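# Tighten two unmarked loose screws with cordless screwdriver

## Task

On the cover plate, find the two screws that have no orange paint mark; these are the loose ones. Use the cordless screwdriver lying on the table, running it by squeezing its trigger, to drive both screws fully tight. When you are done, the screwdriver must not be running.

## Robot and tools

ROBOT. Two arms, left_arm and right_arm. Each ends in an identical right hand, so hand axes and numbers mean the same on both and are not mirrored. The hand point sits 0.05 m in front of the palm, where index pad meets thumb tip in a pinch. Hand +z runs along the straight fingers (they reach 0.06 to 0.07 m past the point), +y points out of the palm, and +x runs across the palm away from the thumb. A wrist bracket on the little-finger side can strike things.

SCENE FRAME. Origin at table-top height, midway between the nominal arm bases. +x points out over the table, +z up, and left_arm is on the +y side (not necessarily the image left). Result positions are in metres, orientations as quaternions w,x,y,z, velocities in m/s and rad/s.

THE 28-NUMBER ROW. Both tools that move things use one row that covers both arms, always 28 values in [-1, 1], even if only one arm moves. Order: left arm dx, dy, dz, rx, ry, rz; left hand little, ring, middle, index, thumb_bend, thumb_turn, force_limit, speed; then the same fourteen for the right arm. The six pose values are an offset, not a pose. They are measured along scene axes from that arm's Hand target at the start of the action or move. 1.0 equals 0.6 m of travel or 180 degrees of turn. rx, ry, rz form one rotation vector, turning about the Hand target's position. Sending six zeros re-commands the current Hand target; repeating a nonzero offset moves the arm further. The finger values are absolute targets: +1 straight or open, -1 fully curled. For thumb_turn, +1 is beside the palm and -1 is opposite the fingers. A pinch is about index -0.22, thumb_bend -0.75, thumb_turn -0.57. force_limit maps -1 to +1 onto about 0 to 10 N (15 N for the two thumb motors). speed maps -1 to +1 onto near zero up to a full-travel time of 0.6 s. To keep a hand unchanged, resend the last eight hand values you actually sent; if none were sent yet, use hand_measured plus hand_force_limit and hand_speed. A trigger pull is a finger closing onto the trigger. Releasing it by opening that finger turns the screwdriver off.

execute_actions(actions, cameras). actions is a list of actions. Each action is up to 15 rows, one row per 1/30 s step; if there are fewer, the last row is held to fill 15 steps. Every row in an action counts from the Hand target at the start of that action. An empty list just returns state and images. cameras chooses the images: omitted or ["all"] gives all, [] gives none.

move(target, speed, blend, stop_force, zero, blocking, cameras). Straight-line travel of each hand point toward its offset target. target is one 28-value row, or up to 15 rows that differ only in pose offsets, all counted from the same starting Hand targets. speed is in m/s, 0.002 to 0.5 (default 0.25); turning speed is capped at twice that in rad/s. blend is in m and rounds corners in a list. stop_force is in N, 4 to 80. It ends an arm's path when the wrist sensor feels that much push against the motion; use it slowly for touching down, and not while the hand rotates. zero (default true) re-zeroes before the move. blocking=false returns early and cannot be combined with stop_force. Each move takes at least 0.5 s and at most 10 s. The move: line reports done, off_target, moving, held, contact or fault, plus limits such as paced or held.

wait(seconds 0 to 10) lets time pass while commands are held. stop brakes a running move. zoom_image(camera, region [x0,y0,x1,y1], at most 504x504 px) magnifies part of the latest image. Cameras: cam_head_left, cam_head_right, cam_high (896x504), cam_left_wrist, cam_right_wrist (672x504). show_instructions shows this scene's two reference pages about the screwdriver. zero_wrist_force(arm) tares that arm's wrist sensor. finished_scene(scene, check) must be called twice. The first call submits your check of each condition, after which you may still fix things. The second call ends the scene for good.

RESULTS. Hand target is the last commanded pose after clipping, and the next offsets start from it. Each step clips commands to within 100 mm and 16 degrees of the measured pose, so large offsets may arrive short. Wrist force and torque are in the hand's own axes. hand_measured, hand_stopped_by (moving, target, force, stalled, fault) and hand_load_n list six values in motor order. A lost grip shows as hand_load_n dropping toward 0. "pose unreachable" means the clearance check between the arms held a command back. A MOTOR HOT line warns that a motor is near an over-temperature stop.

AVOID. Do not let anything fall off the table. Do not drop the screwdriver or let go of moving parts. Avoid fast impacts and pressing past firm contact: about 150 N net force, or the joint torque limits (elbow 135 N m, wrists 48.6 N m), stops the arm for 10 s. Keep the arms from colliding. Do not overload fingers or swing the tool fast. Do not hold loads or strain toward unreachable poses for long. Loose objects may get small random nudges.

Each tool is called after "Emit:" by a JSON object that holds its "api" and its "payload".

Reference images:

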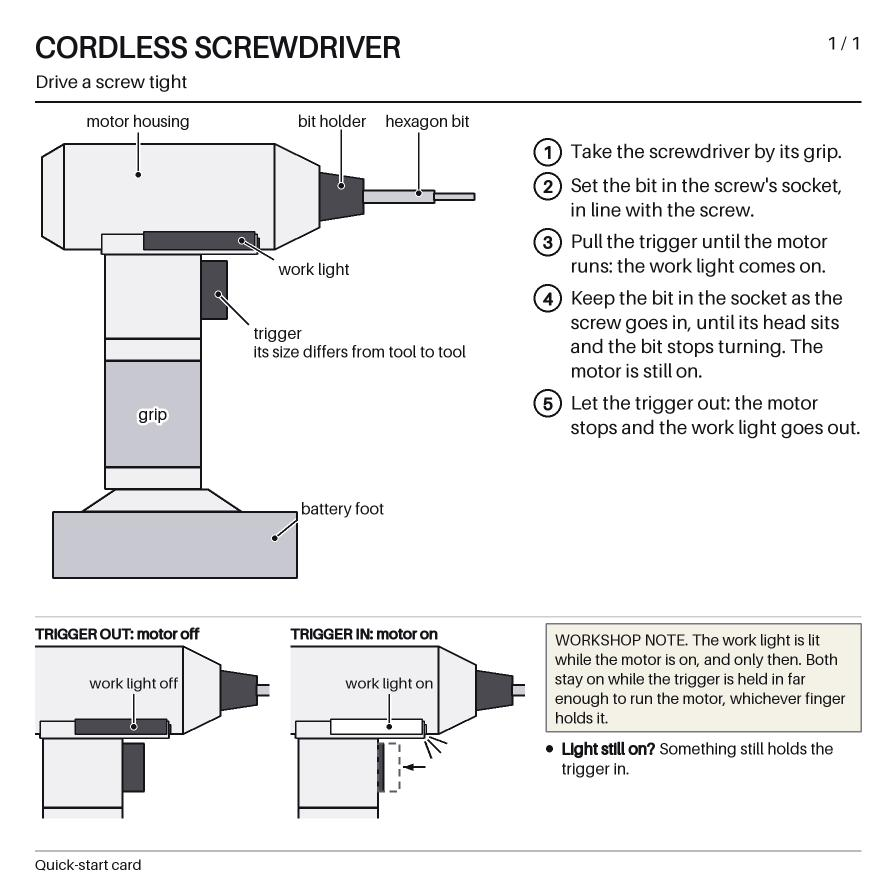

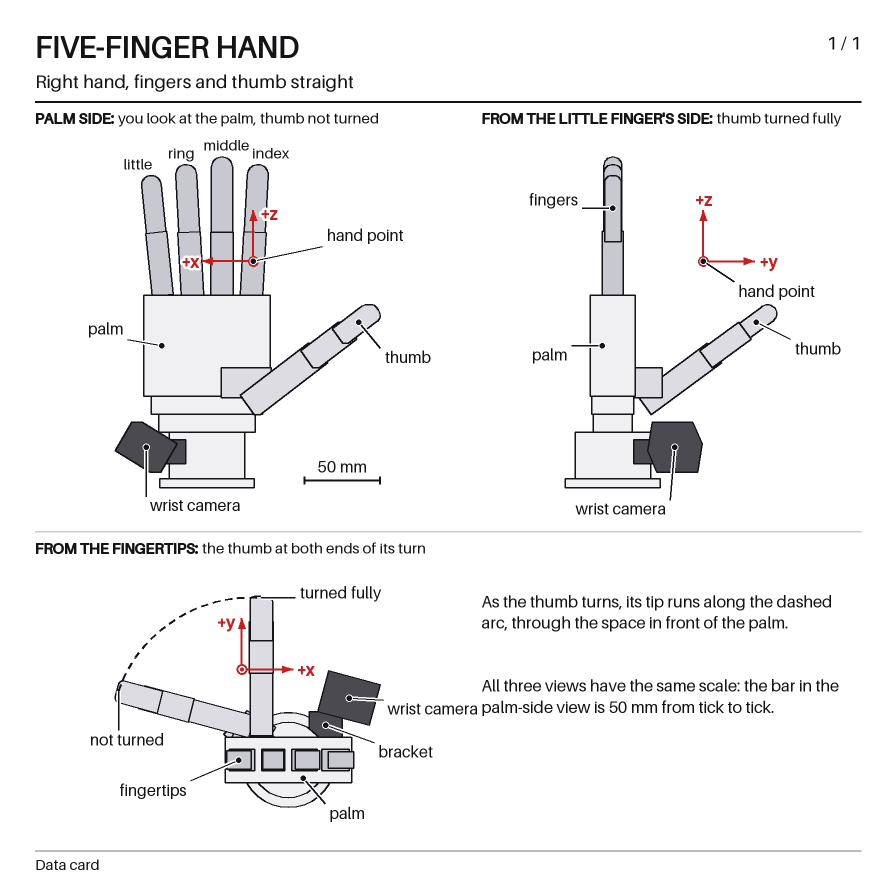

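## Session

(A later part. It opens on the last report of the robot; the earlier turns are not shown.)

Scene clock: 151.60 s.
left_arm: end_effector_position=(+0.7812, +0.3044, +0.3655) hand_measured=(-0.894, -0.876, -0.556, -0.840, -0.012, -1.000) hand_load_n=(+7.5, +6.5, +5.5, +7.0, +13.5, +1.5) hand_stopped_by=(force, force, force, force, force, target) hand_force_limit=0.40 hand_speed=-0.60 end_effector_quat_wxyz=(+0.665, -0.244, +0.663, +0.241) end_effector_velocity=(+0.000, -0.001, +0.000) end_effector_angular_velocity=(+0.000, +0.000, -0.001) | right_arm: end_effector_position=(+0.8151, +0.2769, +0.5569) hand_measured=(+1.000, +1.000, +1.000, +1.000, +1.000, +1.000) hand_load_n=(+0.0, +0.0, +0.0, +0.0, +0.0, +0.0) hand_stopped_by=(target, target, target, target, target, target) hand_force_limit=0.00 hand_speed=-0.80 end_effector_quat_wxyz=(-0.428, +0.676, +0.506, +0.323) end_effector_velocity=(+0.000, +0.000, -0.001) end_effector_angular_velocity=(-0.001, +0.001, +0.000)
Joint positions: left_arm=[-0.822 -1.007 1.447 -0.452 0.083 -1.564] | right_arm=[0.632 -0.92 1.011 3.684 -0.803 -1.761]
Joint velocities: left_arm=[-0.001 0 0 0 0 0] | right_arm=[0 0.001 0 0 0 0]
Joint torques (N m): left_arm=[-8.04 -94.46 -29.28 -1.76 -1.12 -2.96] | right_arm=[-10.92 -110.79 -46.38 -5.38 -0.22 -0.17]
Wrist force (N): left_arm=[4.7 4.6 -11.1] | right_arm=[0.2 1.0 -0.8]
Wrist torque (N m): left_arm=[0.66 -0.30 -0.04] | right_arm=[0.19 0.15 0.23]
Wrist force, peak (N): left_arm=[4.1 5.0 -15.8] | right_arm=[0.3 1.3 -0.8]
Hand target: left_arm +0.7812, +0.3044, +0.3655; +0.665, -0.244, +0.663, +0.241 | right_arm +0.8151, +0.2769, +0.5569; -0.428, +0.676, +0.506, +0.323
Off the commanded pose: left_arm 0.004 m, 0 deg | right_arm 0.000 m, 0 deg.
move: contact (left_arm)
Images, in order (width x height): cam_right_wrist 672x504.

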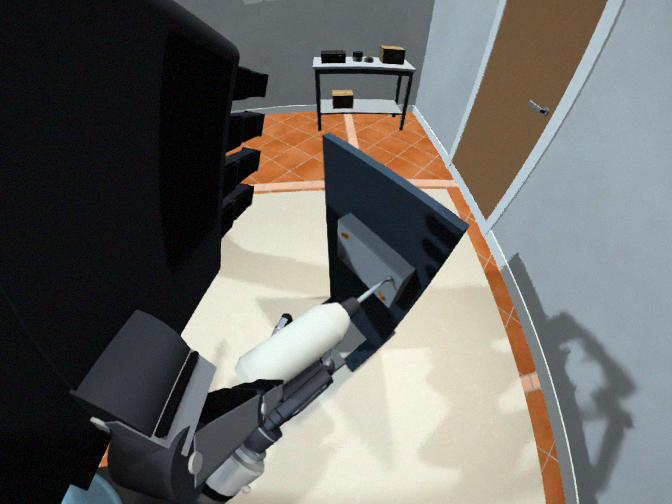

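Emit:
{"api": "move", "payload": {"target": [0,0,0.0007,0,0,0,-1,-1,-0.98,-1,-0.98,-1,0.4,-0.6,0,0,0,0,0,0,1,1,1,1,1,1,0,-0.8], "speed": 0.004, "cameras": []}}

Emit:
{"api": "move", "payload": {"target": [0,0,-0.0014,0,0,0,-1,-1,-0.98,-1,-0.98,-1,0.4,-0.6,0,0,0,0,0,0,1,1,1,1,1,1,0,-0.8], "speed": 0.004, "cameras": []}}

Emit:
{"api": "move", "payload": {"target": [-0.00041,0.00052,0.0007,0,0,0,-1,-1,-0.98,-1,-0.98,-1,0.4,-0.6,0,0,0,0,0,0,1,1,1,1,1,1,0,-0.8], "speed": 0.004, "cameras": ["cam_right_wrist"]}}

Scene clock: 152.57 s.
left_arm: end_effector_position=(+0.7812, +0.3044, +0.3659) hand_measured=(-0.894, -0.876, -0.556, -0.840, -0.012, -1.000) hand_load_n=(+7.0, +6.5, +5.0, +7.0, +13.0, +1.5) hand_stopped_by=(force, force, force, force, force, target) hand_force_limit=0.40 hand_speed=-0.60 end_effector_quat_wxyz=(+0.665, -0.244, +0.663, +0.241) end_effector_velocity=(+0.000, -0.001, -0.001) end_effector_angular_velocity=(+0.001, +0.001, -0.001) | right_arm: end_effector_position=(+0.8151, +0.2769, +0.5569) hand_measured=(+1.000, +1.000, +1.000, +1.000, +1.000, +1.000) hand_load_n=(+0.0, +0.0, +0.0, +0.0, +0.0, +0.0) hand_stopped_by=(target, target, target, target, target, target) hand_force_limit=0.00 hand_speed=-0.80 end_effector_quat_wxyz=(-0.428, +0.676, +0.506, +0.323) end_effector_velocity=(+0.000, +0.000, +0.001) end_effector_angular_velocity=(+0.001, +0.000, +0.000)
Joint positions: left_arm=[-0.822 -1.007 1.447 -0.451 0.083 -1.564] | right_arm=[0.632 -0.92 1.011 3.684 -0.803 -1.761]
Joint velocities: left_arm=[-0.001 0.001 0 0.001 0 0] | right_arm=[0 -0.001 0 0 0 0]
Joint torques (N m): left_arm=[-7.24 -97.21 -55.96 3 -1.04 2.04] | right_arm=[-10.86 -110.67 -46.28 -5.44 -0.2 -0.33]
Wrist force (N): left_arm=[4.2 4.0 -10.4] | right_arm=[0.1 1.1 -0.3]
Wrist torque (N m): left_arm=[0.62 -0.23 -0.06] | right_arm=[0.17 0.15 0.22]
Wrist force, peak (N): left_arm=[4.6 4.7 -11.3] | right_arm=[0.7 1.3 -0.6]
Hand target: left_arm +0.7812, +0.3044, +0.3659; +0.665, -0.244, +0.663, +0.241 | right_arm +0.8151, +0.2769, +0.5569; -0.428, +0.676, +0.506, +0.323
Off the commanded pose: left_arm 0.000 m, 0 deg | right_arm 0.000 m, 0 deg.
move: done
No camera images: "cameras" was empty.

Scene clock: 153.27 s.
left_arm: end_effector_position=(+0.7812, +0.3044, +0.3651) hand_measured=(-0.894, -0.876, -0.556, -0.840, -0.012, -1.000) hand_load_n=(+7.5, +6.0, +5.0, +7.0, +13.5, +1.5) hand_stopped_by=(force, force, force, force, force, target) hand_force_limit=0.40 hand_speed=-0.60 end_effector_quat_wxyz=(+0.665, -0.244, +0.663, +0.241) end_effector_velocity=(+0.000, +0.000, +0.000) end_effector_angular_velocity=(-0.001, +0.000, -0.001) | right_arm: end_effector_position=(+0.8151, +0.2769, +0.5569) hand_measured=(+1.000, +1.000, +1.000, +1.000, +1.000, +1.000) hand_load_n=(-0.5, +0.0, +0.0, +0.0, +0.0, +0.0) hand_stopped_by=(target, target, target, target, target, target) hand_force_limit=0.00 hand_speed=-0.80 end_effector_quat_wxyz=(-0.428, +0.676, +0.506, +0.323) end_effector_velocity=(+0.000, +0.000, +0.001) end_effector_angular_velocity=(+0.000, +0.000, +0.000)
Joint positions: left_arm=[-0.822 -1.006 1.448 -0.453 0.083 -1.564] | right_arm=[0.632 -0.92 1.011 3.684 -0.803 -1.761]
Joint velocities: left_arm=[0 0 0 0 0 -0.001] | right_arm=[0 -0.001 0 0.001 0 0]
Joint torques (N m): left_arm=[-7.81 -62.61 -29.85 -3 -1.24 -2.76] | right_arm=[-10.7 -110.12 -47.08 -5.24 -0.34 -0.35]
Wrist force (N): left_arm=[4.4 5.0 -10.9] | right_arm=[0.0 0.7 -0.7]
Wrist torque (N m): left_arm=[0.65 -0.22 -0.07] | right_arm=[0.15 0.18 0.21]
Wrist force, peak (N): left_arm=[4.4 4.8 -11.4] | right_arm=[0.6 1.3 -0.9]
Hand target: left_arm +0.7812, +0.3044, +0.3651; +0.665, -0.244, +0.663, +0.241 | right_arm +0.8151, +0.2769, +0.5569; -0.428, +0.676, +0.506, +0.323
Off the commanded pose: left_arm 0.000 m, 0 deg | right_arm 0.000 m, 0 deg.
move: done
No camera images: "cameras" was empty.

Scene clock: 153.97 s.
left_arm: end_effector_position=(+0.7810, +0.3047, +0.3655) hand_measured=(-0.894, -0.876, -0.556, -0.840, -0.012, -1.000) hand_load_n=(+7.5, +6.0, +5.5, +7.0, +13.5, +2.0) hand_stopped_by=(force, force, force, force, force, target) hand_force_limit=0.40 hand_speed=-0.60 end_effector_quat_wxyz=(+0.665, -0.244, +0.663, +0.241) end_effector_velocity=(+0.000, +0.000, +0.000) end_effector_angular_velocity=(+0.002, +0.002, +0.000) | right_arm: end_effector_position=(+0.8151, +0.2769, +0.5569) hand_measured=(+1.000, +1.000, +1.000, +1.000, +1.000, +1.000) hand_load_n=(+0.0, +0.0, +0.0, +0.0, +0.0, +0.0) hand_stopped_by=(target, target, target, target, target, target) hand_force_limit=0.00 hand_speed=-0.80 end_effector_quat_wxyz=(-0.428, +0.676, +0.506, +0.323) end_effector_velocity=(+0.000, -0.001, +0.001) end_effector_angular_velocity=(+0.000, +0.000, +0.000)
Joint positions: left_arm=[-0.822 -1.007 1.448 -0.452 0.083 -1.564] | right_arm=[0.632 -0.92 1.011 3.684 -0.803 -1.761]
Joint velocities: left_arm=[0 0 0 0.002 -0.001 0.001] | right_arm=[0 -0.001 0 0.001 0 0]
Joint torques (N m): left_arm=[8.61 -99.87 -29.47 3.13 1.68 0.8] | right_arm=[-9.8 -109.66 -47.33 -5.3 -0.24 -0.34]
Wrist force (N): left_arm=[4.5 4.1 -7.9] | right_arm=[0.2 1.2 -0.8]
Wrist torque (N m): left_arm=[0.53 -0.16 -0.05] | right_arm=[0.22 0.15 0.24]
Wrist force, peak (N): left_arm=[4.7 4.7 -11.3] | right_arm=[0.2 1.2 -0.8]
Hand target: left_arm +0.7810, +0.3047, +0.3655; +0.665, -0.244, +0.663, +0.241 | right_arm +0.8151, +0.2769, +0.5569; -0.428, +0.676, +0.506, +0.323
Off the commanded pose: left_arm 0.000 m, 0 deg | right_arm 0.000 m, 0 deg.
move: done
Images, in order (width x height): cam_right_wrist 672x504.

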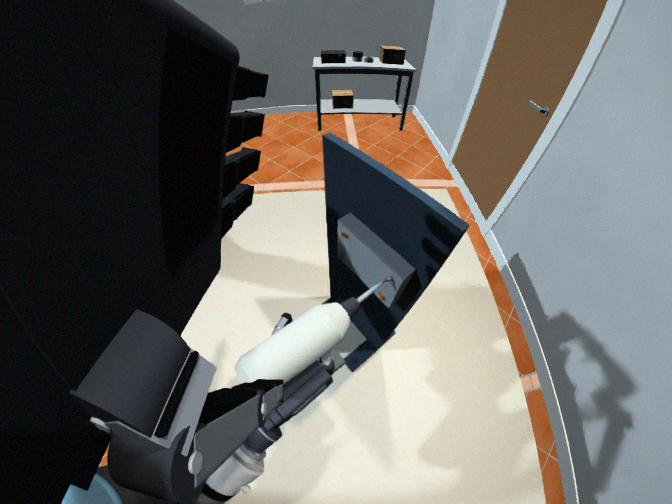

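Emit:
{"api": "move", "payload": {"target": [[0,0,0.00133,0,0,0,-1,-1,-0.98,-1,-0.98,-1,0.4,-0.6,0,0,0,0,0,0,1,1,1,1,1,1,0,-0.8],[0.000257,-0.000328,0.00133,0,0,0,-1,-1,-0.98,-1,-0.98,-1,0.4,-0.6,0,0,0,0,0,0,1,1,1,1,1,1,0,-0.8],[0.000257,-0.000328,-0.00133,0,0,0,-1,-1,-0.98,-1,-0.98,-1,0.4,-0.6,0,0,0,0,0,0,1,1,1,1,1,1,0,-0.8],[0.000513,-0.000657,-0.00133,0,0,0,-1,-1,-0.98,-1,-0.98,-1,0.4,-0.6,0,0,0,0,0,0,1,1,1,1,1,1,0,-0.8],[0.000513,-0.000657,0.00133,0,0,0,-1,-1,-0.98,-1,-0.98,-1,0.4,-0.6,0,0,0,0,0,0,1,1,1,1,1,1,0,-0.8],[0.00077,-0.000985,0.00133,0,0,0,-1,-1,-0.98,-1,-0.98,-1,0.4,-0.6,0,0,0,0,0,0,1,1,1,1,1,1,0,-0.8],[0.00077,-0.000985,-0.00133,0,0,0,-1,-1,-0.98,-1,-0.98,-1,0.4,-0.6,0,0,0,0,0,0,1,1,1,1,1,1,0,-0.8],[0.001027,-0.001313,-0.00133,0,0,0,-1,-1,-0.98,-1,-0.98,-1,0.4,-0.6,0,0,0,0,0,0,1,1,1,1,1,1,0,-0.8],[0.001027,-0.001313,0.00133,0,0,0,-1,-1,-0.98,-1,-0.98,-1,0.4,-0.6,0,0,0,0,0,0,1,1,1,1,1,1,0,-0.8]], "speed": 0.003, "stop_force": 6, "cameras": ["cam_right_wrist"]}}

Emit:
{"api": "zoom_image", "payload": {"camera": "cam_right_wrist", "region": [376, 262, 412, 292]}}

Scene clock: 158.07 s.
left_arm: end_effector_position=(+0.7816, +0.3039, +0.3663) hand_measured=(-0.894, -0.876, -0.556, -0.840, -0.012, -1.000) hand_load_n=(+7.5, +6.5, +5.0, +7.0, +13.5, +1.5) hand_stopped_by=(force, force, force, force, force, target) hand_force_limit=0.40 hand_speed=-0.60 end_effector_quat_wxyz=(+0.665, -0.244, +0.663, +0.241) end_effector_velocity=(+0.000, -0.001, +0.001) end_effector_angular_velocity=(-0.001, -0.001, -0.002) | right_arm: end_effector_position=(+0.8151, +0.2769, +0.5569) hand_measured=(+1.000, +1.000, +1.000, +1.000, +1.000, +1.000) hand_load_n=(+0.0, +0.5, -0.5, +0.5, +0.0, +0.0) hand_stopped_by=(target, target, target, target, target, target) hand_force_limit=0.00 hand_speed=-0.80 end_effector_quat_wxyz=(-0.428, +0.676, +0.506, +0.323) end_effector_velocity=(+0.000, +0.000, +0.000) end_effector_angular_velocity=(+0.000, +0.000, +0.000)
Joint positions: left_arm=[-0.822 -1.006 1.445 -0.45 0.082 -1.564] | right_arm=[0.632 -0.92 1.011 3.684 -0.803 -1.761]
Joint velocities: left_arm=[-0.002 -0.001 0 -0.001 0 -0.001] | right_arm=[0 0 0 0 0 0]
Joint torques (N m): left_arm=[-3.08 -96.82 -52.97 2.52 -0.58 -2.5] | right_arm=[-9.17 -109.93 -49.48 -4.96 -0.17 -0.32]
Wrist force (N): left_arm=[4.8 4.0 -12.0] | right_arm=[0.4 1.3 -0.7]
Wrist torque (N m): left_arm=[0.79 -0.28 -0.02] | right_arm=[0.23 0.12 0.25]
Wrist force, peak (N): left_arm=[5.0 5.2 -14.0] | right_arm=[0.4 1.5 -0.8]
Hand target: left_arm +0.7816, +0.3039, +0.3663; +0.665, -0.244, +0.663, +0.241 | right_arm +0.8151, +0.2769, +0.5569; -0.428, +0.676, +0.506, +0.323
Off the commanded pose: left_arm 0.000 m, 0 deg | right_arm 0.000 m, 0 deg.
move: done
Images, in order (width x height): cam_right_wrist 672x504.

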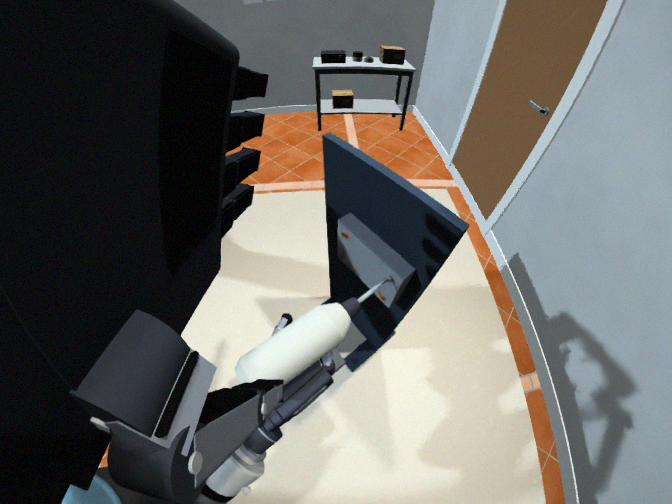

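Scaled by 14.000 from the camera's 672x504 image, which has a finer 960x720 frame.

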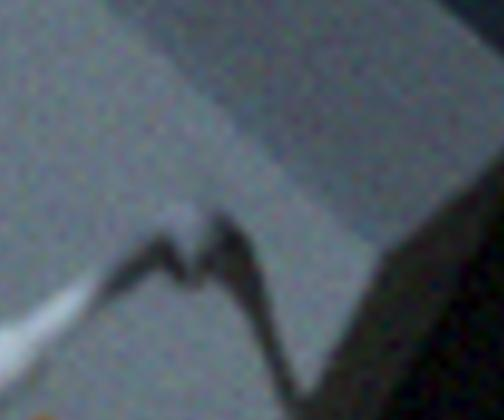

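Emit:
{"api": "move", "payload": {"target": [-0.00772,-0.00636,-0.0012,0,0,0,-1,-1,-0.98,-1,-0.98,-1,0.4,-0.6,0,0,0,0,0,0,1,1,1,1,1,1,0,-0.8], "speed": 0.03, "cameras": ["cam_head_left","cam_left_wrist","cam_right_wrist"]}}

Emit:
{"api": "zoom_image", "payload": {"camera": "cam_right_wrist", "region": [376, 262, 412, 292]}}

Emit:
{"api": "zoom_image", "payload": {"camera": "cam_right_wrist", "region": [350, 250, 420, 310]}}

Scene clock: 158.97 s.
left_arm: end_effector_position=(+0.7769, +0.3000, +0.3656) hand_measured=(-0.894, -0.876, -0.556, -0.840, -0.012, -1.000) hand_load_n=(+5.5, +6.0, +6.0, +7.0, +13.0, +4.0) hand_stopped_by=(force, force, force, force, force, target) hand_force_limit=0.40 hand_speed=-0.60 end_effector_quat_wxyz=(+0.665, -0.244, +0.663, +0.241) end_effector_velocity=(+0.000, +0.000, +0.000) end_effector_angular_velocity=(-0.001, -0.001, +0.000) | right_arm: end_effector_position=(+0.8151, +0.2769, +0.5569) hand_measured=(+1.000, +1.000, +1.000, +1.000, +1.000, +1.000) hand_load_n=(+0.0, +0.0, +0.0, +0.0, +0.0, +0.0) hand_stopped_by=(target, target, target, target, target, target) hand_force_limit=0.00 hand_speed=-0.80 end_effector_quat_wxyz=(-0.428, +0.676, +0.506, +0.323) end_effector_velocity=(+0.000, +0.000, -0.001) end_effector_angular_velocity=(+0.000, +0.000, +0.001)
Joint positions: left_arm=[-0.829 -1.009 1.45 -0.454 0.075 -1.564] | right_arm=[0.632 -0.92 1.011 3.684 -0.803 -1.761]
Joint velocities: left_arm=[0 0 0 -0.002 0 0.001] | right_arm=[0 0.001 0 0 0.001 0]
Joint torques (N m): left_arm=[4.79 -100.62 -30 -4.83 0.39 4.08] | right_arm=[-8.93 -109.71 -49.69 -4.77 -0.17 -0.18]
Wrist force (N): left_arm=[5.5 2.5 -0.8] | right_arm=[0.1 0.9 -0.9]
Wrist torque (N m): left_arm=[0.46 0.14 0.05] | right_arm=[0.18 0.16 0.21]
Wrist force, peak (N): left_arm=[4.3 3.9 -12.1] | right_arm=[0.5 1.1 -0.9]
Hand target: left_arm +0.7770, +0.3001, +0.3656; +0.665, -0.244, +0.663, +0.241 | right_arm +0.8151, +0.2769, +0.5569; -0.428, +0.676, +0.506, +0.323
Off the commanded pose: left_arm 0.000 m, 0 deg | right_arm 0.000 m, 0 deg.
move: done
Images, in order (width x height): cam_head_left 896x504, cam_left_wrist 672x504, cam_right_wrist 672x504.

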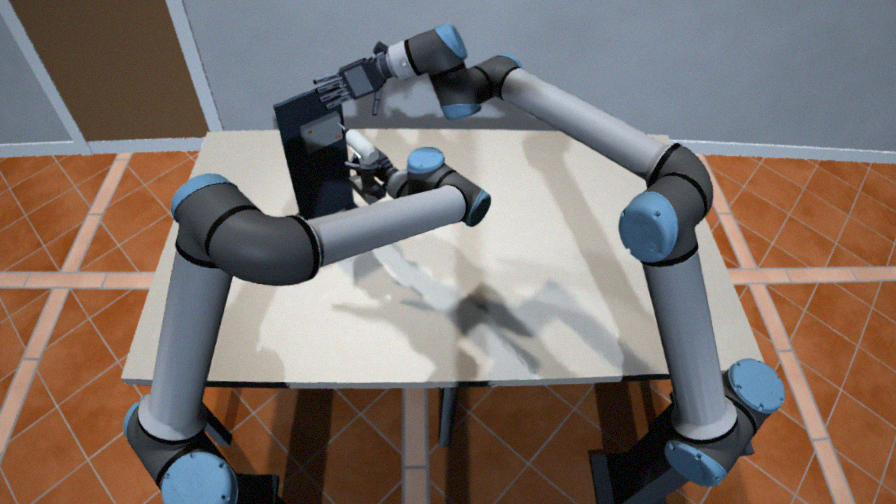

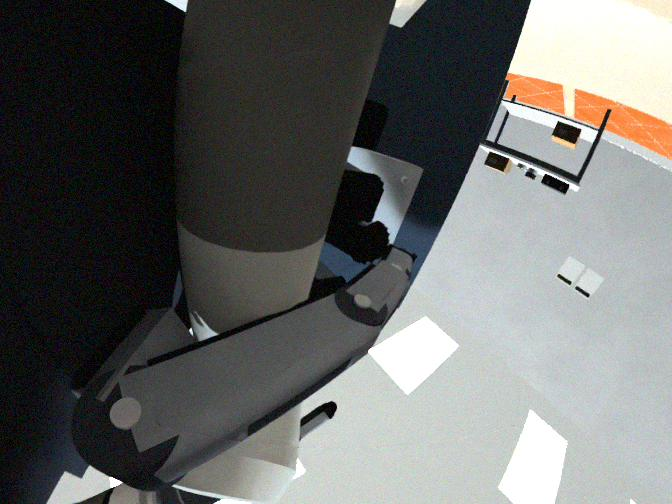

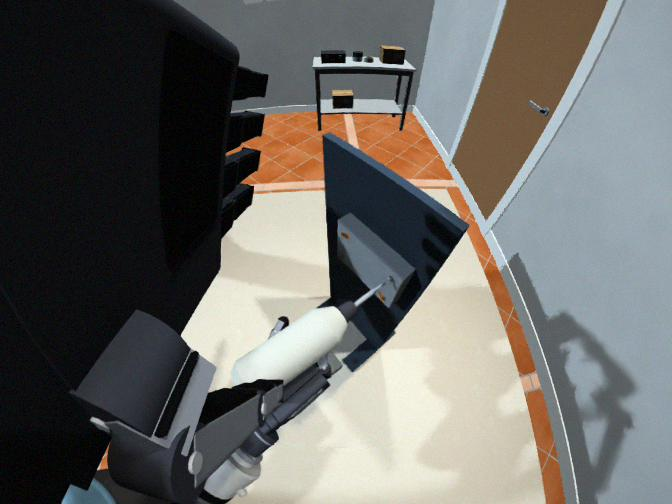

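Scaled by 14.000 from the camera's 672x504 image, which has a finer 960x720 frame.

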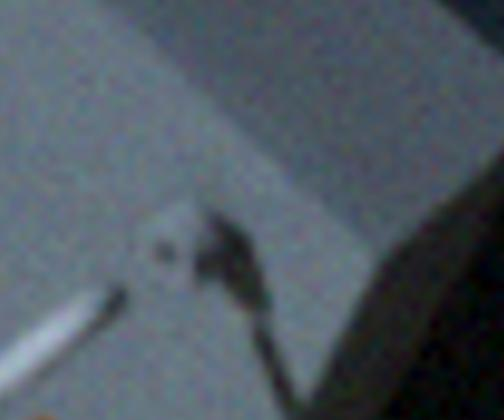

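Scaled by 7.200 from the camera's 672x504 image, which has a finer 960x720 frame.

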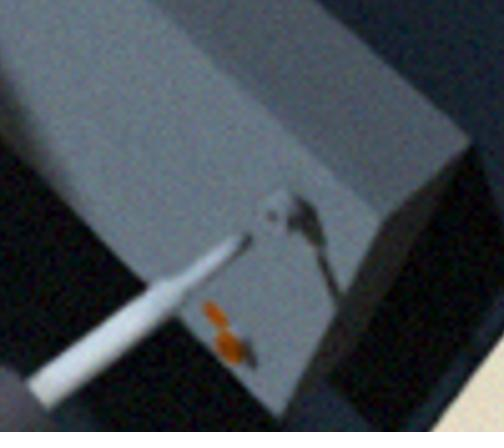

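Emit:
{"api": "move", "payload": {"target": [[0,0,0,0,0,0,-1,-1,-0.98,-1,-0.98,-1,0.4,-0.6,0.058,-0.18,-0.04,0.13,0,0,1,1,1,1,1,1,0,-0.8],[0,0,0,0,0,0,-1,-1,-0.98,-1,-0.98,-1,0.4,-0.6,0.058,-0.187,-0.258,0.3056,0,0,1,1,1,1,1,1,0,-0.8]], "speed": 0.12, "blend": [0.03,0], "cameras": ["cam_right_wrist"]}}

Emit:
{"api": "zoom_image", "payload": {"camera": "cam_right_wrist", "region": [340, 238, 376, 268]}}

Emit:
{"api": "zoom_image", "payload": {"camera": "cam_right_wrist", "region": [310, 215, 400, 275]}}

Scene clock: 163.77 s.
left_arm: end_effector_position=(+0.7770, +0.3001, +0.3656) hand_measured=(-0.894, -0.876, -0.556, -0.840, -0.012, -1.000) hand_load_n=(+5.5, +6.0, +6.0, +6.5, +13.0, +4.0) hand_stopped_by=(force, force, force, force, force, target) hand_force_limit=0.40 hand_speed=-0.60 end_effector_quat_wxyz=(+0.665, -0.244, +0.663, +0.241) end_effector_velocity=(+0.000, -0.001, +0.000) end_effector_angular_velocity=(+0.000, +0.000, -0.001) | right_arm: end_effector_position=(+0.8499, +0.1649, +0.4024) hand_measured=(+1.000, +1.000, +1.000, +1.000, +1.000, +1.000) hand_load_n=(+0.0, +0.0, +0.0, +0.0, +0.0, +0.0) hand_stopped_by=(target, target, target, target, target, target) hand_force_limit=0.00 hand_speed=-0.80 end_effector_quat_wxyz=(+0.691, -0.402, -0.300, -0.520) end_effector_velocity=(+0.001, -0.001, +0.001) end_effector_angular_velocity=(+0.001, +0.000, -0.001)
Joint positions: left_arm=[-0.829 -1.009 1.45 -0.454 0.075 -1.563] | right_arm=[0.489 -0.561 1.068 1.807 -0.74 -0.609]
Joint velocities: left_arm=[-0.001 0 0 -0.001 -0.001 0.001] | right_arm=[-0.001 0 0 -0.001 -0.001 0]
Joint torques (N m): left_arm=[8.88 -103.9 -33.01 -3.13 1.99 4.6] | right_arm=[-13.26 -109.96 -29.59 -0.04 -0.85 -0.05]
Wrist force (N): left_arm=[5.3 2.6 -0.7] | right_arm=[0.3 0.7 -1.4]
Wrist torque (N m): left_arm=[0.46 0.17 0.04] | right_arm=[0.11 0.36 0.23]
Wrist force, peak (N): left_arm=[5.8 2.6 -0.8] | right_arm=[-0.9 0.6 -1.8]
Hand target: left_arm +0.7770, +0.3001, +0.3656; +0.665, -0.244, +0.663, +0.241 | right_arm +0.8500, +0.1647, +0.4023; +0.691, -0.402, -0.300, -0.520
Off the commanded pose: left_arm 0.000 m, 0 deg | right_arm 0.000 m, 0 deg.
move: done
Images, in order (width x height): cam_right_wrist 672x504.

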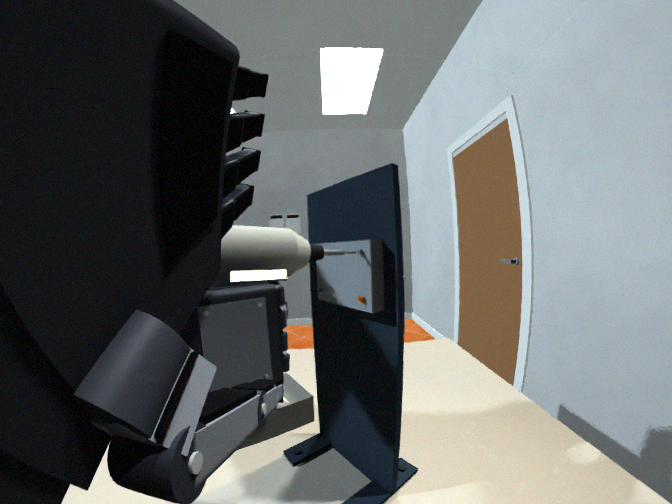

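Scaled by 14.000 from the camera's 672x504 image, which has a finer 960x720 frame.

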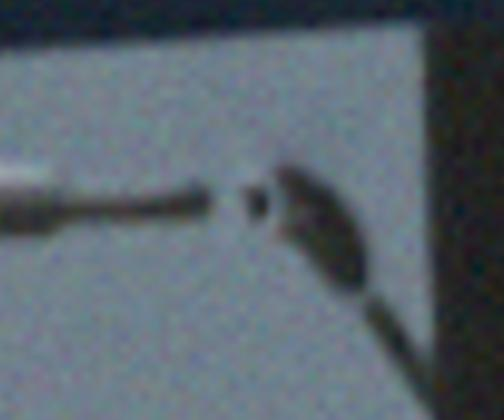

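Scaled by 5.600 from the camera's 672x504 image, which has a finer 960x720 frame.

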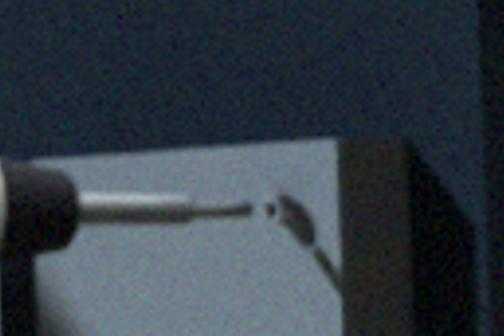

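Emit:
{"api": "move", "payload": {"target": [0.0154,0.0127,0,0,0,0,-1,-1,-0.98,-1,-0.98,-1,0.4,-0.6,0,0,0,0,0,0,1,1,1,1,1,1,0,-0.8], "speed": 0.005, "stop_force": 14, "cameras": ["cam_right_wrist"]}}

Emit:
{"api": "zoom_image", "payload": {"camera": "cam_right_wrist", "region": [340, 238, 376, 268]}}

Scene clock: 166.93 s.
left_arm: end_effector_position=(+0.7816, +0.3039, +0.3655) hand_measured=(-0.894, -0.876, -0.556, -0.840, -0.012, -1.000) hand_load_n=(+7.0, +6.0, +5.0, +7.0, +13.5, +2.0) hand_stopped_by=(force, force, force, force, force, target) hand_force_limit=0.40 hand_speed=-0.60 end_effector_quat_wxyz=(+0.665, -0.244, +0.663, +0.241) end_effector_velocity=(+0.000, +0.001, +0.001) end_effector_angular_velocity=(+0.000, +0.000, +0.001) | right_arm: end_effector_position=(+0.8500, +0.1647, +0.4023) hand_measured=(+1.000, +1.000, +1.000, +1.000, +1.000, +1.000) hand_load_n=(+0.0, +0.0, +0.0, +0.0, +0.0, +0.0) hand_stopped_by=(target, target, target, target, target, target) hand_force_limit=0.00 hand_speed=-0.80 end_effector_quat_wxyz=(+0.691, -0.402, -0.300, -0.520) end_effector_velocity=(+0.000, +0.000, +0.000) end_effector_angular_velocity=(+0.000, +0.001, +0.000)
Joint positions: left_arm=[-0.822 -1.006 1.446 -0.451 0.082 -1.564] | right_arm=[0.489 -0.561 1.068 1.807 -0.74 -0.609]
Joint velocities: left_arm=[0.001 -0.001 0 0 -0.001 0.001] | right_arm=[0 0 0 0 0 0]
Joint torques (N m): left_arm=[-9.94 -95.21 -29.36 -2.66 -1.38 -2.58] | right_arm=[-13.16 -104.82 -32.9 2.18 -1.88 -0.3]
Wrist force (N): left_arm=[5.2 4.1 -9.9] | right_arm=[0.1 0.6 -1.5]
Wrist torque (N m): left_arm=[0.69 -0.14 0.00] | right_arm=[0.10 0.40 0.23]
Wrist force, peak (N): left_arm=[5.1 4.7 -16.8] | right_arm=[0.2 0.6 -1.7]
Hand target: left_arm +0.7816, +0.3039, +0.3656; +0.665, -0.244, +0.663, +0.241 | right_arm +0.8500, +0.1647, +0.4023; +0.691, -0.402, -0.300, -0.520
Off the commanded pose: left_arm 0.006 m, 0 deg | right_arm 0.000 m, 0 deg.
move: contact (left_arm)
Images, in order (width x height): cam_right_wrist 672x504.

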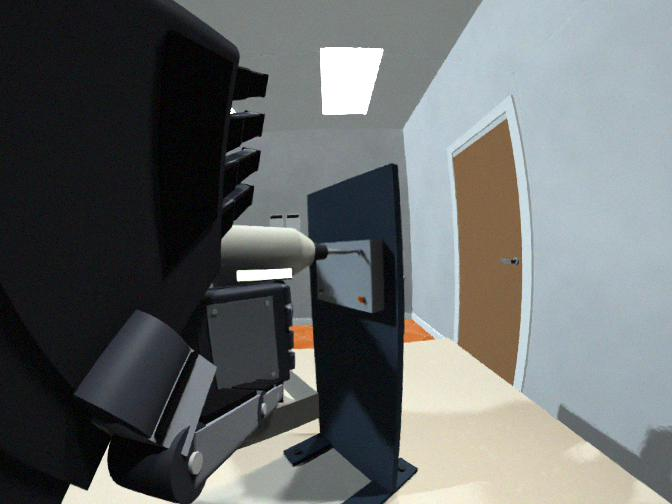

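Scaled by 14.000 from the camera's 672x504 image, which has a finer 960x720 frame.

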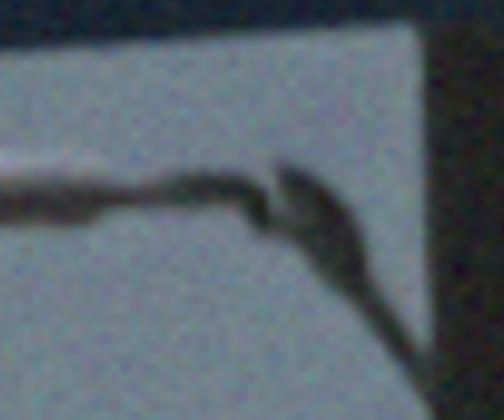

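Emit:
{"api": "move", "payload": {"target": [[-0.000835,0.00039,0.00033,0,0,0,-1,-1,-0.98,-1,-0.98,-1,0.4,-0.6,0,0,0,0,0,0,1,1,1,1,1,1,0,-0.8],[-0.000835,0.00039,-0.00167,0,0,0,-1,-1,-0.98,-1,-0.98,-1,0.4,-0.6,0,0,0,0,0,0,1,1,1,1,1,1,0,-0.8],[-0.00063,0.000127,-0.00167,0,0,0,-1,-1,-0.98,-1,-0.98,-1,0.4,-0.6,0,0,0,0,0,0,1,1,1,1,1,1,0,-0.8],[-0.00063,0.000127,0.00033,0,0,0,-1,-1,-0.98,-1,-0.98,-1,0.4,-0.6,0,0,0,0,0,0,1,1,1,1,1,1,0,-0.8],[-0.000425,-0.000136,0.00033,0,0,0,-1,-1,-0.98,-1,-0.98,-1,0.4,-0.6,0,0,0,0,0,0,1,1,1,1,1,1,0,-0.8],[-0.000425,-0.000136,-0.00167,0,0,0,-1,-1,-0.98,-1,-0.98,-1,0.4,-0.6,0,0,0,0,0,0,1,1,1,1,1,1,0,-0.8],[-0.00022,-0.000399,-0.00167,0,0,0,-1,-1,-0.98,-1,-0.98,-1,0.4,-0.6,0,0,0,0,0,0,1,1,1,1,1,1,0,-0.8],[-0.00022,-0.000399,0.00033,0,0,0,-1,-1,-0.98,-1,-0.98,-1,0.4,-0.6,0,0,0,0,0,0,1,1,1,1,1,1,0,-0.8],[-0.000015,-0.000662,0.00033,0,0,0,-1,-1,-0.98,-1,-0.98,-1,0.4,-0.6,0,0,0,0,0,0,1,1,1,1,1,1,0,-0.8],[-0.000015,-0.000662,-0.00167,0,0,0,-1,-1,-0.98,-1,-0.98,-1,0.4,-0.6,0,0,0,0,0,0,1,1,1,1,1,1,0,-0.8]], "speed": 0.003, "stop_force": 4, "cameras": ["cam_right_wrist"]}}

Emit:
{"api": "zoom_image", "payload": {"camera": "cam_right_wrist", "region": [340, 238, 376, 268]}}

Scene clock: 170.60 s.
left_arm: end_effector_position=(+0.7815, +0.3035, +0.3645) hand_measured=(-0.894, -0.876, -0.556, -0.840, -0.012, -1.000) hand_load_n=(+5.5, +6.0, +5.5, +7.0, +13.0, +3.5) hand_stopped_by=(force, force, force, force, force, target) hand_force_limit=0.40 hand_speed=-0.60 end_effector_quat_wxyz=(+0.665, -0.244, +0.663, +0.241) end_effector_velocity=(+0.000, +0.000, +0.000) end_effector_angular_velocity=(+0.000, +0.000, +0.001) | right_arm: end_effector_position=(+0.8500, +0.1647, +0.4023) hand_measured=(+1.000, +1.000, +1.000, +1.000, +1.000, +1.000) hand_load_n=(+0.0, +0.0, +0.0, +0.0, +0.0, +0.0) hand_stopped_by=(target, target, target, target, target, target) hand_force_limit=0.00 hand_speed=-0.80 end_effector_quat_wxyz=(+0.691, -0.402, -0.300, -0.520) end_effector_velocity=(+0.000, +0.000, +0.001) end_effector_angular_velocity=(+0.000, -0.001, +0.000)
Joint positions: left_arm=[-0.822 -1.005 1.446 -0.453 0.082 -1.564] | right_arm=[0.489 -0.561 1.068 1.807 -0.74 -0.609]
Joint velocities: left_arm=[0 0 0 0 0 0] | right_arm=[0 -0.001 0 0 0 0]
Joint torques (N m): left_arm=[-13 -68.37 -29.84 -3.01 -2.08 3.01] | right_arm=[-11.41 -107.34 -35.08 3.86 -1.7 -1.36]
Wrist force (N): left_arm=[5.5 3.2 -0.7] | right_arm=[0.1 0.5 -1.3]
Wrist torque (N m): left_arm=[0.55 0.13 0.07] | right_arm=[0.07 0.39 0.22]
Wrist force, peak (N): left_arm=[5.3 4.4 -10.0] | right_arm=[0.4 0.7 -1.8]
Hand target: left_arm +0.7816, +0.3035, +0.3646; +0.665, -0.244, +0.663, +0.241 | right_arm +0.8500, +0.1647, +0.4023; +0.691, -0.402, -0.300, -0.520
Off the commanded pose: left_arm 0.000 m, 0 deg | right_arm 0.000 m, 0 deg.
move: done
Images, in order (width x height): cam_right_wrist 672x504.

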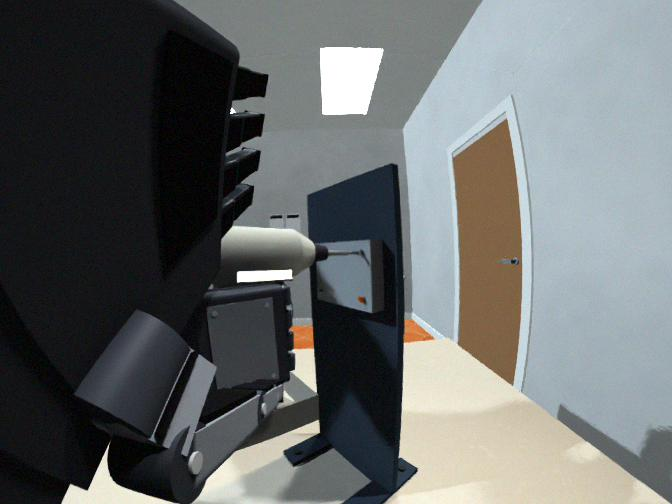

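Scaled by 14.000 from the camera's 672x504 image, which has a finer 960x720 frame.

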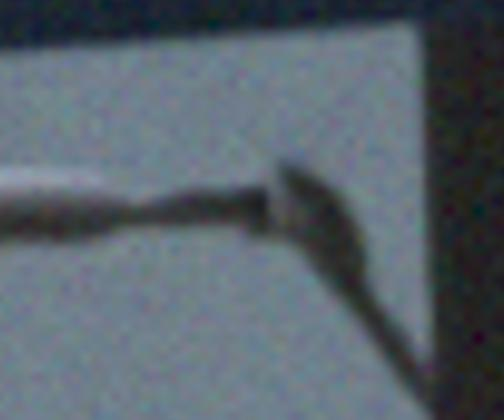

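Emit:
{"api": "move", "payload": {"target": [0.00386,0.00318,0.0003,0,0,0,-1,-1,-0.98,-1,-0.98,-1,0.4,-0.6,0,0,0,0,0,0,1,1,1,1,1,1,0,-0.8], "speed": 0.003, "stop_force": 6, "cameras": ["cam_right_wrist"]}}

Emit:
{"api": "zoom_image", "payload": {"camera": "cam_right_wrist", "region": [340, 238, 376, 268]}}

Scene clock: 172.27 s.
left_arm: end_effector_position=(+0.7817, +0.3037, +0.3644) hand_measured=(-0.894, -0.876, -0.556, -0.840, -0.012, -1.000) hand_load_n=(+5.5, +5.5, +5.5, +7.5, +13.5, +3.0) hand_stopped_by=(force, force, force, force, force, target) hand_force_limit=0.40 hand_speed=-0.60 end_effector_quat_wxyz=(+0.665, -0.244, +0.663, +0.241) end_effector_velocity=(+0.000, -0.001, +0.000) end_effector_angular_velocity=(+0.000, +0.000, -0.001) | right_arm: end_effector_position=(+0.8500, +0.1647, +0.4023) hand_measured=(+1.000, +1.000, +1.000, +1.000, +1.000, +1.000) hand_load_n=(+0.0, +0.0, +0.0, +0.0, +0.0, +0.0) hand_stopped_by=(target, target, target, target, target, target) hand_force_limit=0.00 hand_speed=-0.80 end_effector_quat_wxyz=(+0.691, -0.402, -0.300, -0.520) end_effector_velocity=(+0.000, +0.000, -0.001) end_effector_angular_velocity=(+0.000, +0.000, +0.000)
Joint positions: left_arm=[-0.822 -1.005 1.446 -0.453 0.082 -1.564] | right_arm=[0.489 -0.561 1.068 1.807 -0.74 -0.609]
Joint velocities: left_arm=[-0.001 0 0 0 0 0.001] | right_arm=[0 0.001 0 0 0 0]
Joint torques (N m): left_arm=[-7.93 -84.16 -39.08 -0.67 -0.61 1.78] | right_arm=[-10.17 -107.52 -36.03 3.74 -1.53 -1.27]
Wrist force (N): left_arm=[6.2 3.8 -9.7] | right_arm=[0.0 0.3 -1.3]
Wrist torque (N m): left_arm=[0.55 0.01 0.01] | right_arm=[0.05 0.41 0.22]
Wrist force, peak (N): left_arm=[6.3 5.3 -12.8] | right_arm=[0.1 0.5 -1.8]
Hand target: left_arm +0.7817, +0.3037, +0.3645; +0.665, -0.244, +0.663, +0.241 | right_arm +0.8500, +0.1647, +0.4023; +0.691, -0.402, -0.300, -0.520
Off the commanded pose: left_arm 0.003 m, 0 deg | right_arm 0.000 m, 0 deg.
move: contact (left_arm)
Images, in order (width x height): cam_right_wrist 672x504.

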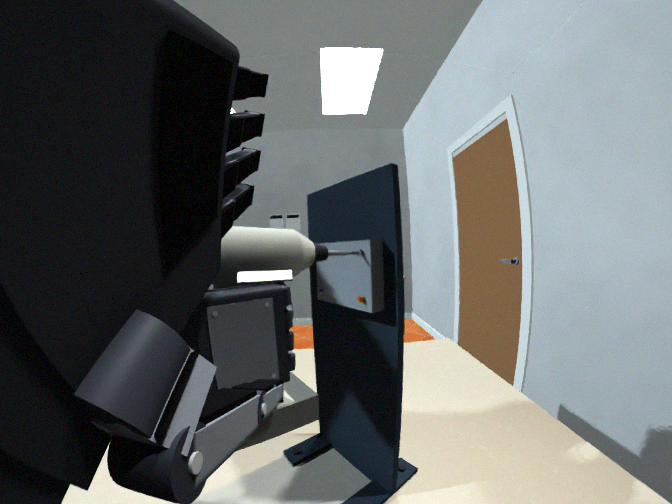

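Scaled by 14.000 from the camera's 672x504 image, which has a finer 960x720 frame.

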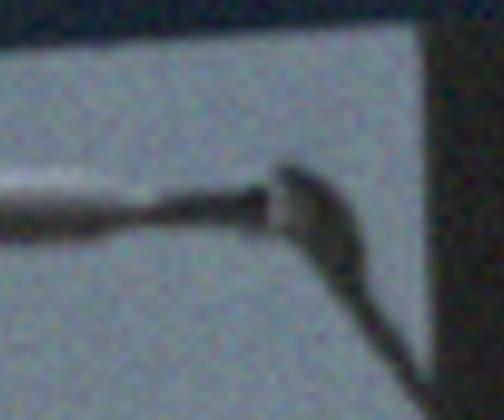

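Emit:
{"api": "move", "payload": {"target": [[-0.00081,0.00063,-0.0005,0,0,0,-1,-1,-0.98,-1,-0.98,-1,0.4,-0.6,0,0,0,0,0,0,1,1,1,1,1,1,0,-0.8],[-0.00081,0.00063,0.0012,0,0,0,-1,-1,-0.98,-1,-0.98,-1,0.4,-0.6,0,0,0,0,0,0,1,1,1,1,1,1,0,-0.8],[-0.000605,0.000367,0.0012,0,0,0,-1,-1,-0.98,-1,-0.98,-1,0.4,-0.6,0,0,0,0,0,0,1,1,1,1,1,1,0,-0.8],[-0.000605,0.000367,-0.0005,0,0,0,-1,-1,-0.98,-1,-0.98,-1,0.4,-0.6,0,0,0,0,0,0,1,1,1,1,1,1,0,-0.8],[-0.0004,0.000104,-0.0005,0,0,0,-1,-1,-0.98,-1,-0.98,-1,0.4,-0.6,0,0,0,0,0,0,1,1,1,1,1,1,0,-0.8],[-0.0004,0.000104,0.0012,0,0,0,-1,-1,-0.98,-1,-0.98,-1,0.4,-0.6,0,0,0,0,0,0,1,1,1,1,1,1,0,-0.8],[-0.000195,-0.000159,0.0012,0,0,0,-1,-1,-0.98,-1,-0.98,-1,0.4,-0.6,0,0,0,0,0,0,1,1,1,1,1,1,0,-0.8],[-0.000195,-0.000159,-0.0005,0,0,0,-1,-1,-0.98,-1,-0.98,-1,0.4,-0.6,0,0,0,0,0,0,1,1,1,1,1,1,0,-0.8],[0.00001,-0.000422,-0.0005,0,0,0,-1,-1,-0.98,-1,-0.98,-1,0.4,-0.6,0,0,0,0,0,0,1,1,1,1,1,1,0,-0.8],[0.00001,-0.000422,0.0012,0,0,0,-1,-1,-0.98,-1,-0.98,-1,0.4,-0.6,0,0,0,0,0,0,1,1,1,1,1,1,0,-0.8],[0.000215,-0.000685,0.0012,0,0,0,-1,-1,-0.98,-1,-0.98,-1,0.4,-0.6,0,0,0,0,0,0,1,1,1,1,1,1,0,-0.8],[0.000215,-0.000685,-0.0005,0,0,0,-1,-1,-0.98,-1,-0.98,-1,0.4,-0.6,0,0,0,0,0,0,1,1,1,1,1,1,0,-0.8],[0.00042,-0.000948,-0.0005,0,0,0,-1,-1,-0.98,-1,-0.98,-1,0.4,-0.6,0,0,0,0,0,0,1,1,1,1,1,1,0,-0.8],[0.00042,-0.000948,0.0012,0,0,0,-1,-1,-0.98,-1,-0.98,-1,0.4,-0.6,0,0,0,0,0,0,1,1,1,1,1,1,0,-0.8]], "speed": 0.003, "stop_force": 5, "cameras": ["cam_right_wrist"]}}

Emit:
{"api": "zoom_image", "payload": {"camera": "cam_right_wrist", "region": [340, 238, 376, 268]}}

Scene clock: 176.60 s.
left_arm: end_effector_position=(+0.7819, +0.3031, +0.3652) hand_measured=(-0.894, -0.876, -0.556, -0.840, -0.012, -1.000) hand_load_n=(+5.5, +6.0, +5.5, +7.0, +13.0, +4.0) hand_stopped_by=(force, force, force, force, force, target) hand_force_limit=0.40 hand_speed=-0.60 end_effector_quat_wxyz=(+0.665, -0.244, +0.663, +0.241) end_effector_velocity=(+0.000, +0.000, +0.000) end_effector_angular_velocity=(+0.000, +0.000, +0.001) | right_arm: end_effector_position=(+0.8500, +0.1647, +0.4023) hand_measured=(+1.000, +1.000, +1.000, +1.000, +1.000, +1.000) hand_load_n=(+0.0, +0.0, +0.0, +0.0, +0.0, +0.0) hand_stopped_by=(target, target, target, target, target, target) hand_force_limit=0.00 hand_speed=-0.80 end_effector_quat_wxyz=(+0.691, -0.402, -0.300, -0.520) end_effector_velocity=(+0.000, +0.000, +0.000) end_effector_angular_velocity=(+0.000, +0.000, -0.001)
Joint positions: left_arm=[-0.822 -1.004 1.444 -0.451 0.082 -1.564] | right_arm=[0.489 -0.561 1.068 1.807 -0.74 -0.609]
Joint velocities: left_arm=[-0.001 0 0 0 -0.001 0] | right_arm=[0 0 0 0 -0.001 0]
Joint torques (N m): left_arm=[-14.73 -99.78 -54.18 2.48 -1.84 -2.25] | right_arm=[-8.24 -110.45 -38.08 3.88 -1.49 -1.25]
Wrist force (N): left_arm=[5.1 2.7 -0.6] | right_arm=[-0.2 0.7 -1.1]
Wrist torque (N m): left_arm=[0.47 0.20 0.03] | right_arm=[0.10 0.43 0.21]
Wrist force, peak (N): left_arm=[6.4 4.5 -9.8] | right_arm=[0.1 0.7 -1.7]
Hand target: left_arm +0.7819, +0.3031, +0.3652; +0.665, -0.244, +0.663, +0.241 | right_arm +0.8500, +0.1647, +0.4023; +0.691, -0.402, -0.300, -0.520
Off the commanded pose: left_arm 0.000 m, 0 deg | right_arm 0.000 m, 0 deg.
move: done
Images, in order (width x height): cam_right_wrist 672x504.

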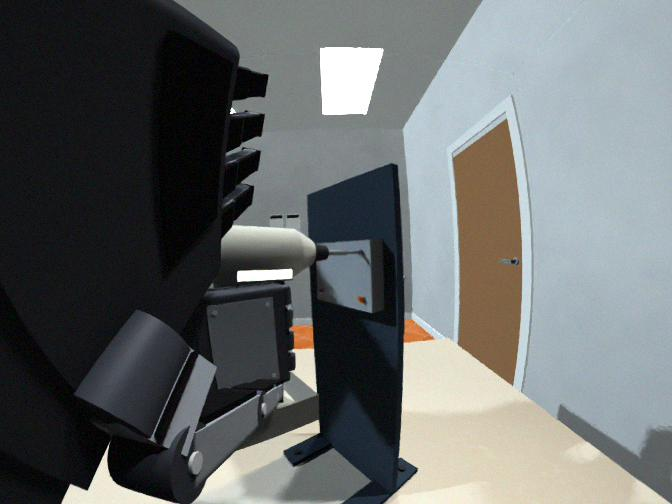

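Scaled by 14.000 from the camera's 672x504 image, which has a finer 960x720 frame.

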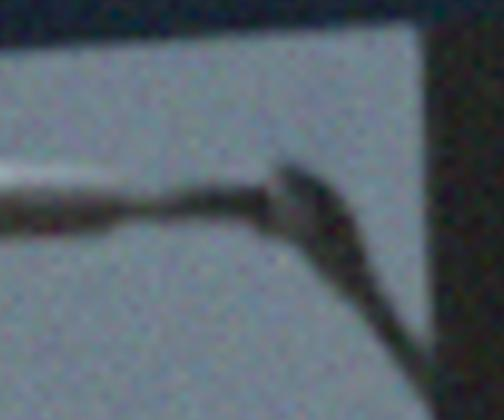

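Emit:
{"api": "move", "payload": {"target": [0.0103,0.0085,-0.0008,0,0,0,-1,-1,-0.98,-1,-0.98,-1,0.4,-0.6,0,0,0,0,0,0,1,1,1,1,1,1,0,-0.8], "speed": 0.002, "stop_force": 8, "cameras": []}}

Emit:
{"api": "wait", "payload": {"seconds": 2, "cameras": ["cam_right_wrist"]}}

Emit:
{"api": "zoom_image", "payload": {"camera": "cam_right_wrist", "region": [340, 238, 376, 268]}}

Scene clock: 179.03 s.
left_arm: end_effector_position=(+0.7838, +0.3046, +0.3650) hand_measured=(-0.894, -0.876, -0.558, -0.840, -0.012, -1.000) hand_load_n=(+5.5, +5.0, +3.5, +6.5, +13.5, +3.5) hand_stopped_by=(force, force, force, force, force, target) hand_force_limit=0.40 hand_speed=-0.60 end_effector_quat_wxyz=(+0.665, -0.244, +0.663, +0.241) end_effector_velocity=(+0.000, +0.000, +0.000) end_effector_angular_velocity=(-0.001, -0.001, +0.000) | right_arm: end_effector_position=(+0.8500, +0.1647, +0.4023) hand_measured=(+1.000, +1.000, +1.000, +1.000, +1.000, +1.000) hand_load_n=(+0.0, +0.0, +0.0, +0.0, +0.0, +0.0) hand_stopped_by=(target, target, target, target, target, target) hand_force_limit=0.00 hand_speed=-0.80 end_effector_quat_wxyz=(+0.691, -0.402, -0.300, -0.520) end_effector_velocity=(+0.000, +0.000, -0.001) end_effector_angular_velocity=(-0.001, +0.001, +0.000)
Joint positions: left_arm=[-0.819 -1.003 1.443 -0.45 0.085 -1.564] | right_arm=[0.489 -0.561 1.068 1.807 -0.74 -0.609]
Joint velocities: left_arm=[0 0 0 0 0 -0.001] | right_arm=[0 0.001 0 0 0 0]
Joint torques (N m): left_arm=[-0.14 -87.08 -42.82 0.25 -1.1 -2.29] | right_arm=[-7.82 -111.05 -38.67 3.67 -1.47 -1.49]
Wrist force (N): left_arm=[5.8 3.3 -8.7] | right_arm=[0.3 0.6 -1.3]
Wrist torque (N m): left_arm=[0.72 -0.04 0.04] | right_arm=[0.09 0.35 0.23]
Wrist force, peak (N): left_arm=[6.6 2.0 -13.2] | right_arm=[0.0 0.8 -1.7]
Hand target: left_arm +0.7838, +0.3046, +0.3650; +0.665, -0.244, +0.663, +0.241 | right_arm +0.8500, +0.1647, +0.4023; +0.691, -0.402, -0.300, -0.520
Off the commanded pose: left_arm 0.006 m, 0 deg | right_arm 0.000 m, 0 deg.
move: contact (left_arm)
No camera images: "cameras" was empty.

Scene clock: 181.03 s.
left_arm: end_effector_position=(+0.7838, +0.3046, +0.3650) hand_measured=(-0.894, -0.876, -0.558, -0.840, -0.012, -1.000) hand_load_n=(+5.0, +5.0, +4.0, +6.5, +13.5, +4.0) hand_stopped_by=(force, force, force, force, force, target) hand_force_limit=0.40 hand_speed=-0.60 end_effector_quat_wxyz=(+0.665, -0.244, +0.663, +0.241) end_effector_velocity=(+0.000, -0.001, +0.000) end_effector_angular_velocity=(-0.001, -0.001, -0.001) | right_arm: end_effector_position=(+0.8500, +0.1647, +0.4023) hand_measured=(+1.000, +1.000, +1.000, +1.000, +1.000, +1.000) hand_load_n=(+0.0, +0.0, +0.0, +0.0, +0.0, +0.0) hand_stopped_by=(target, target, target, target, target, target) hand_force_limit=0.00 hand_speed=-0.80 end_effector_quat_wxyz=(+0.691, -0.402, -0.300, -0.520) end_effector_velocity=(+0.000, +0.000, +0.000) end_effector_angular_velocity=(+0.001, +0.000, +0.000)
Joint positions: left_arm=[-0.819 -1.003 1.443 -0.45 0.085 -1.564] | right_arm=[0.489 -0.561 1.068 1.807 -0.74 -0.609]
Joint velocities: left_arm=[-0.001 0 0 -0.001 0 -0.001] | right_arm=[0 0 0 -0.001 -0.001 0]
Joint torques (N m): left_arm=[0.74 -94.74 -34.59 -3.09 -1.33 0.18] | right_arm=[-5.95 -111.77 -38.43 3.63 -1.17 -1.36]
Wrist force (N): left_arm=[5.7 3.7 -8.8] | right_arm=[0.4 0.6 -1.3]
Wrist torque (N m): left_arm=[0.77 -0.06 0.05] | right_arm=[0.10 0.35 0.24]
Wrist force, peak (N): left_arm=[6.1 3.8 -9.0] | right_arm=[0.3 0.3 -1.8]
Hand target: left_arm +0.7838, +0.3046, +0.3650; +0.665, -0.244, +0.663, +0.241 | right_arm +0.8500, +0.1647, +0.4023; +0.691, -0.402, -0.300, -0.520
Off the commanded pose: left_arm 0.006 m, 0 deg | right_arm 0.000 m, 0 deg.
wait: 2.00 s; at rest by 0.17 s
Images, in order (width x height): cam_right_wrist 672x504.

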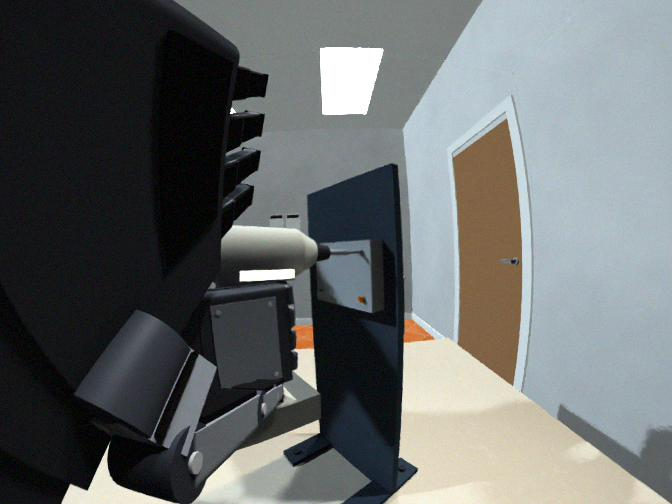

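Scaled by 14.000 from the camera's 672x504 image, which has a finer 960x720 frame.

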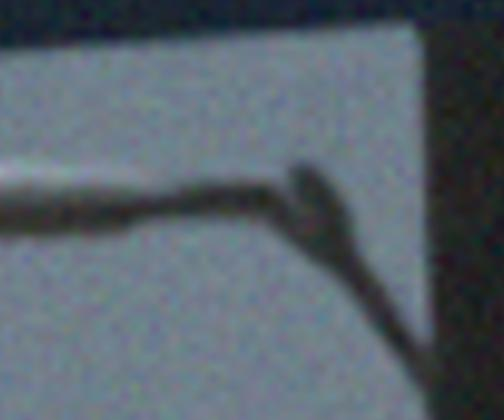

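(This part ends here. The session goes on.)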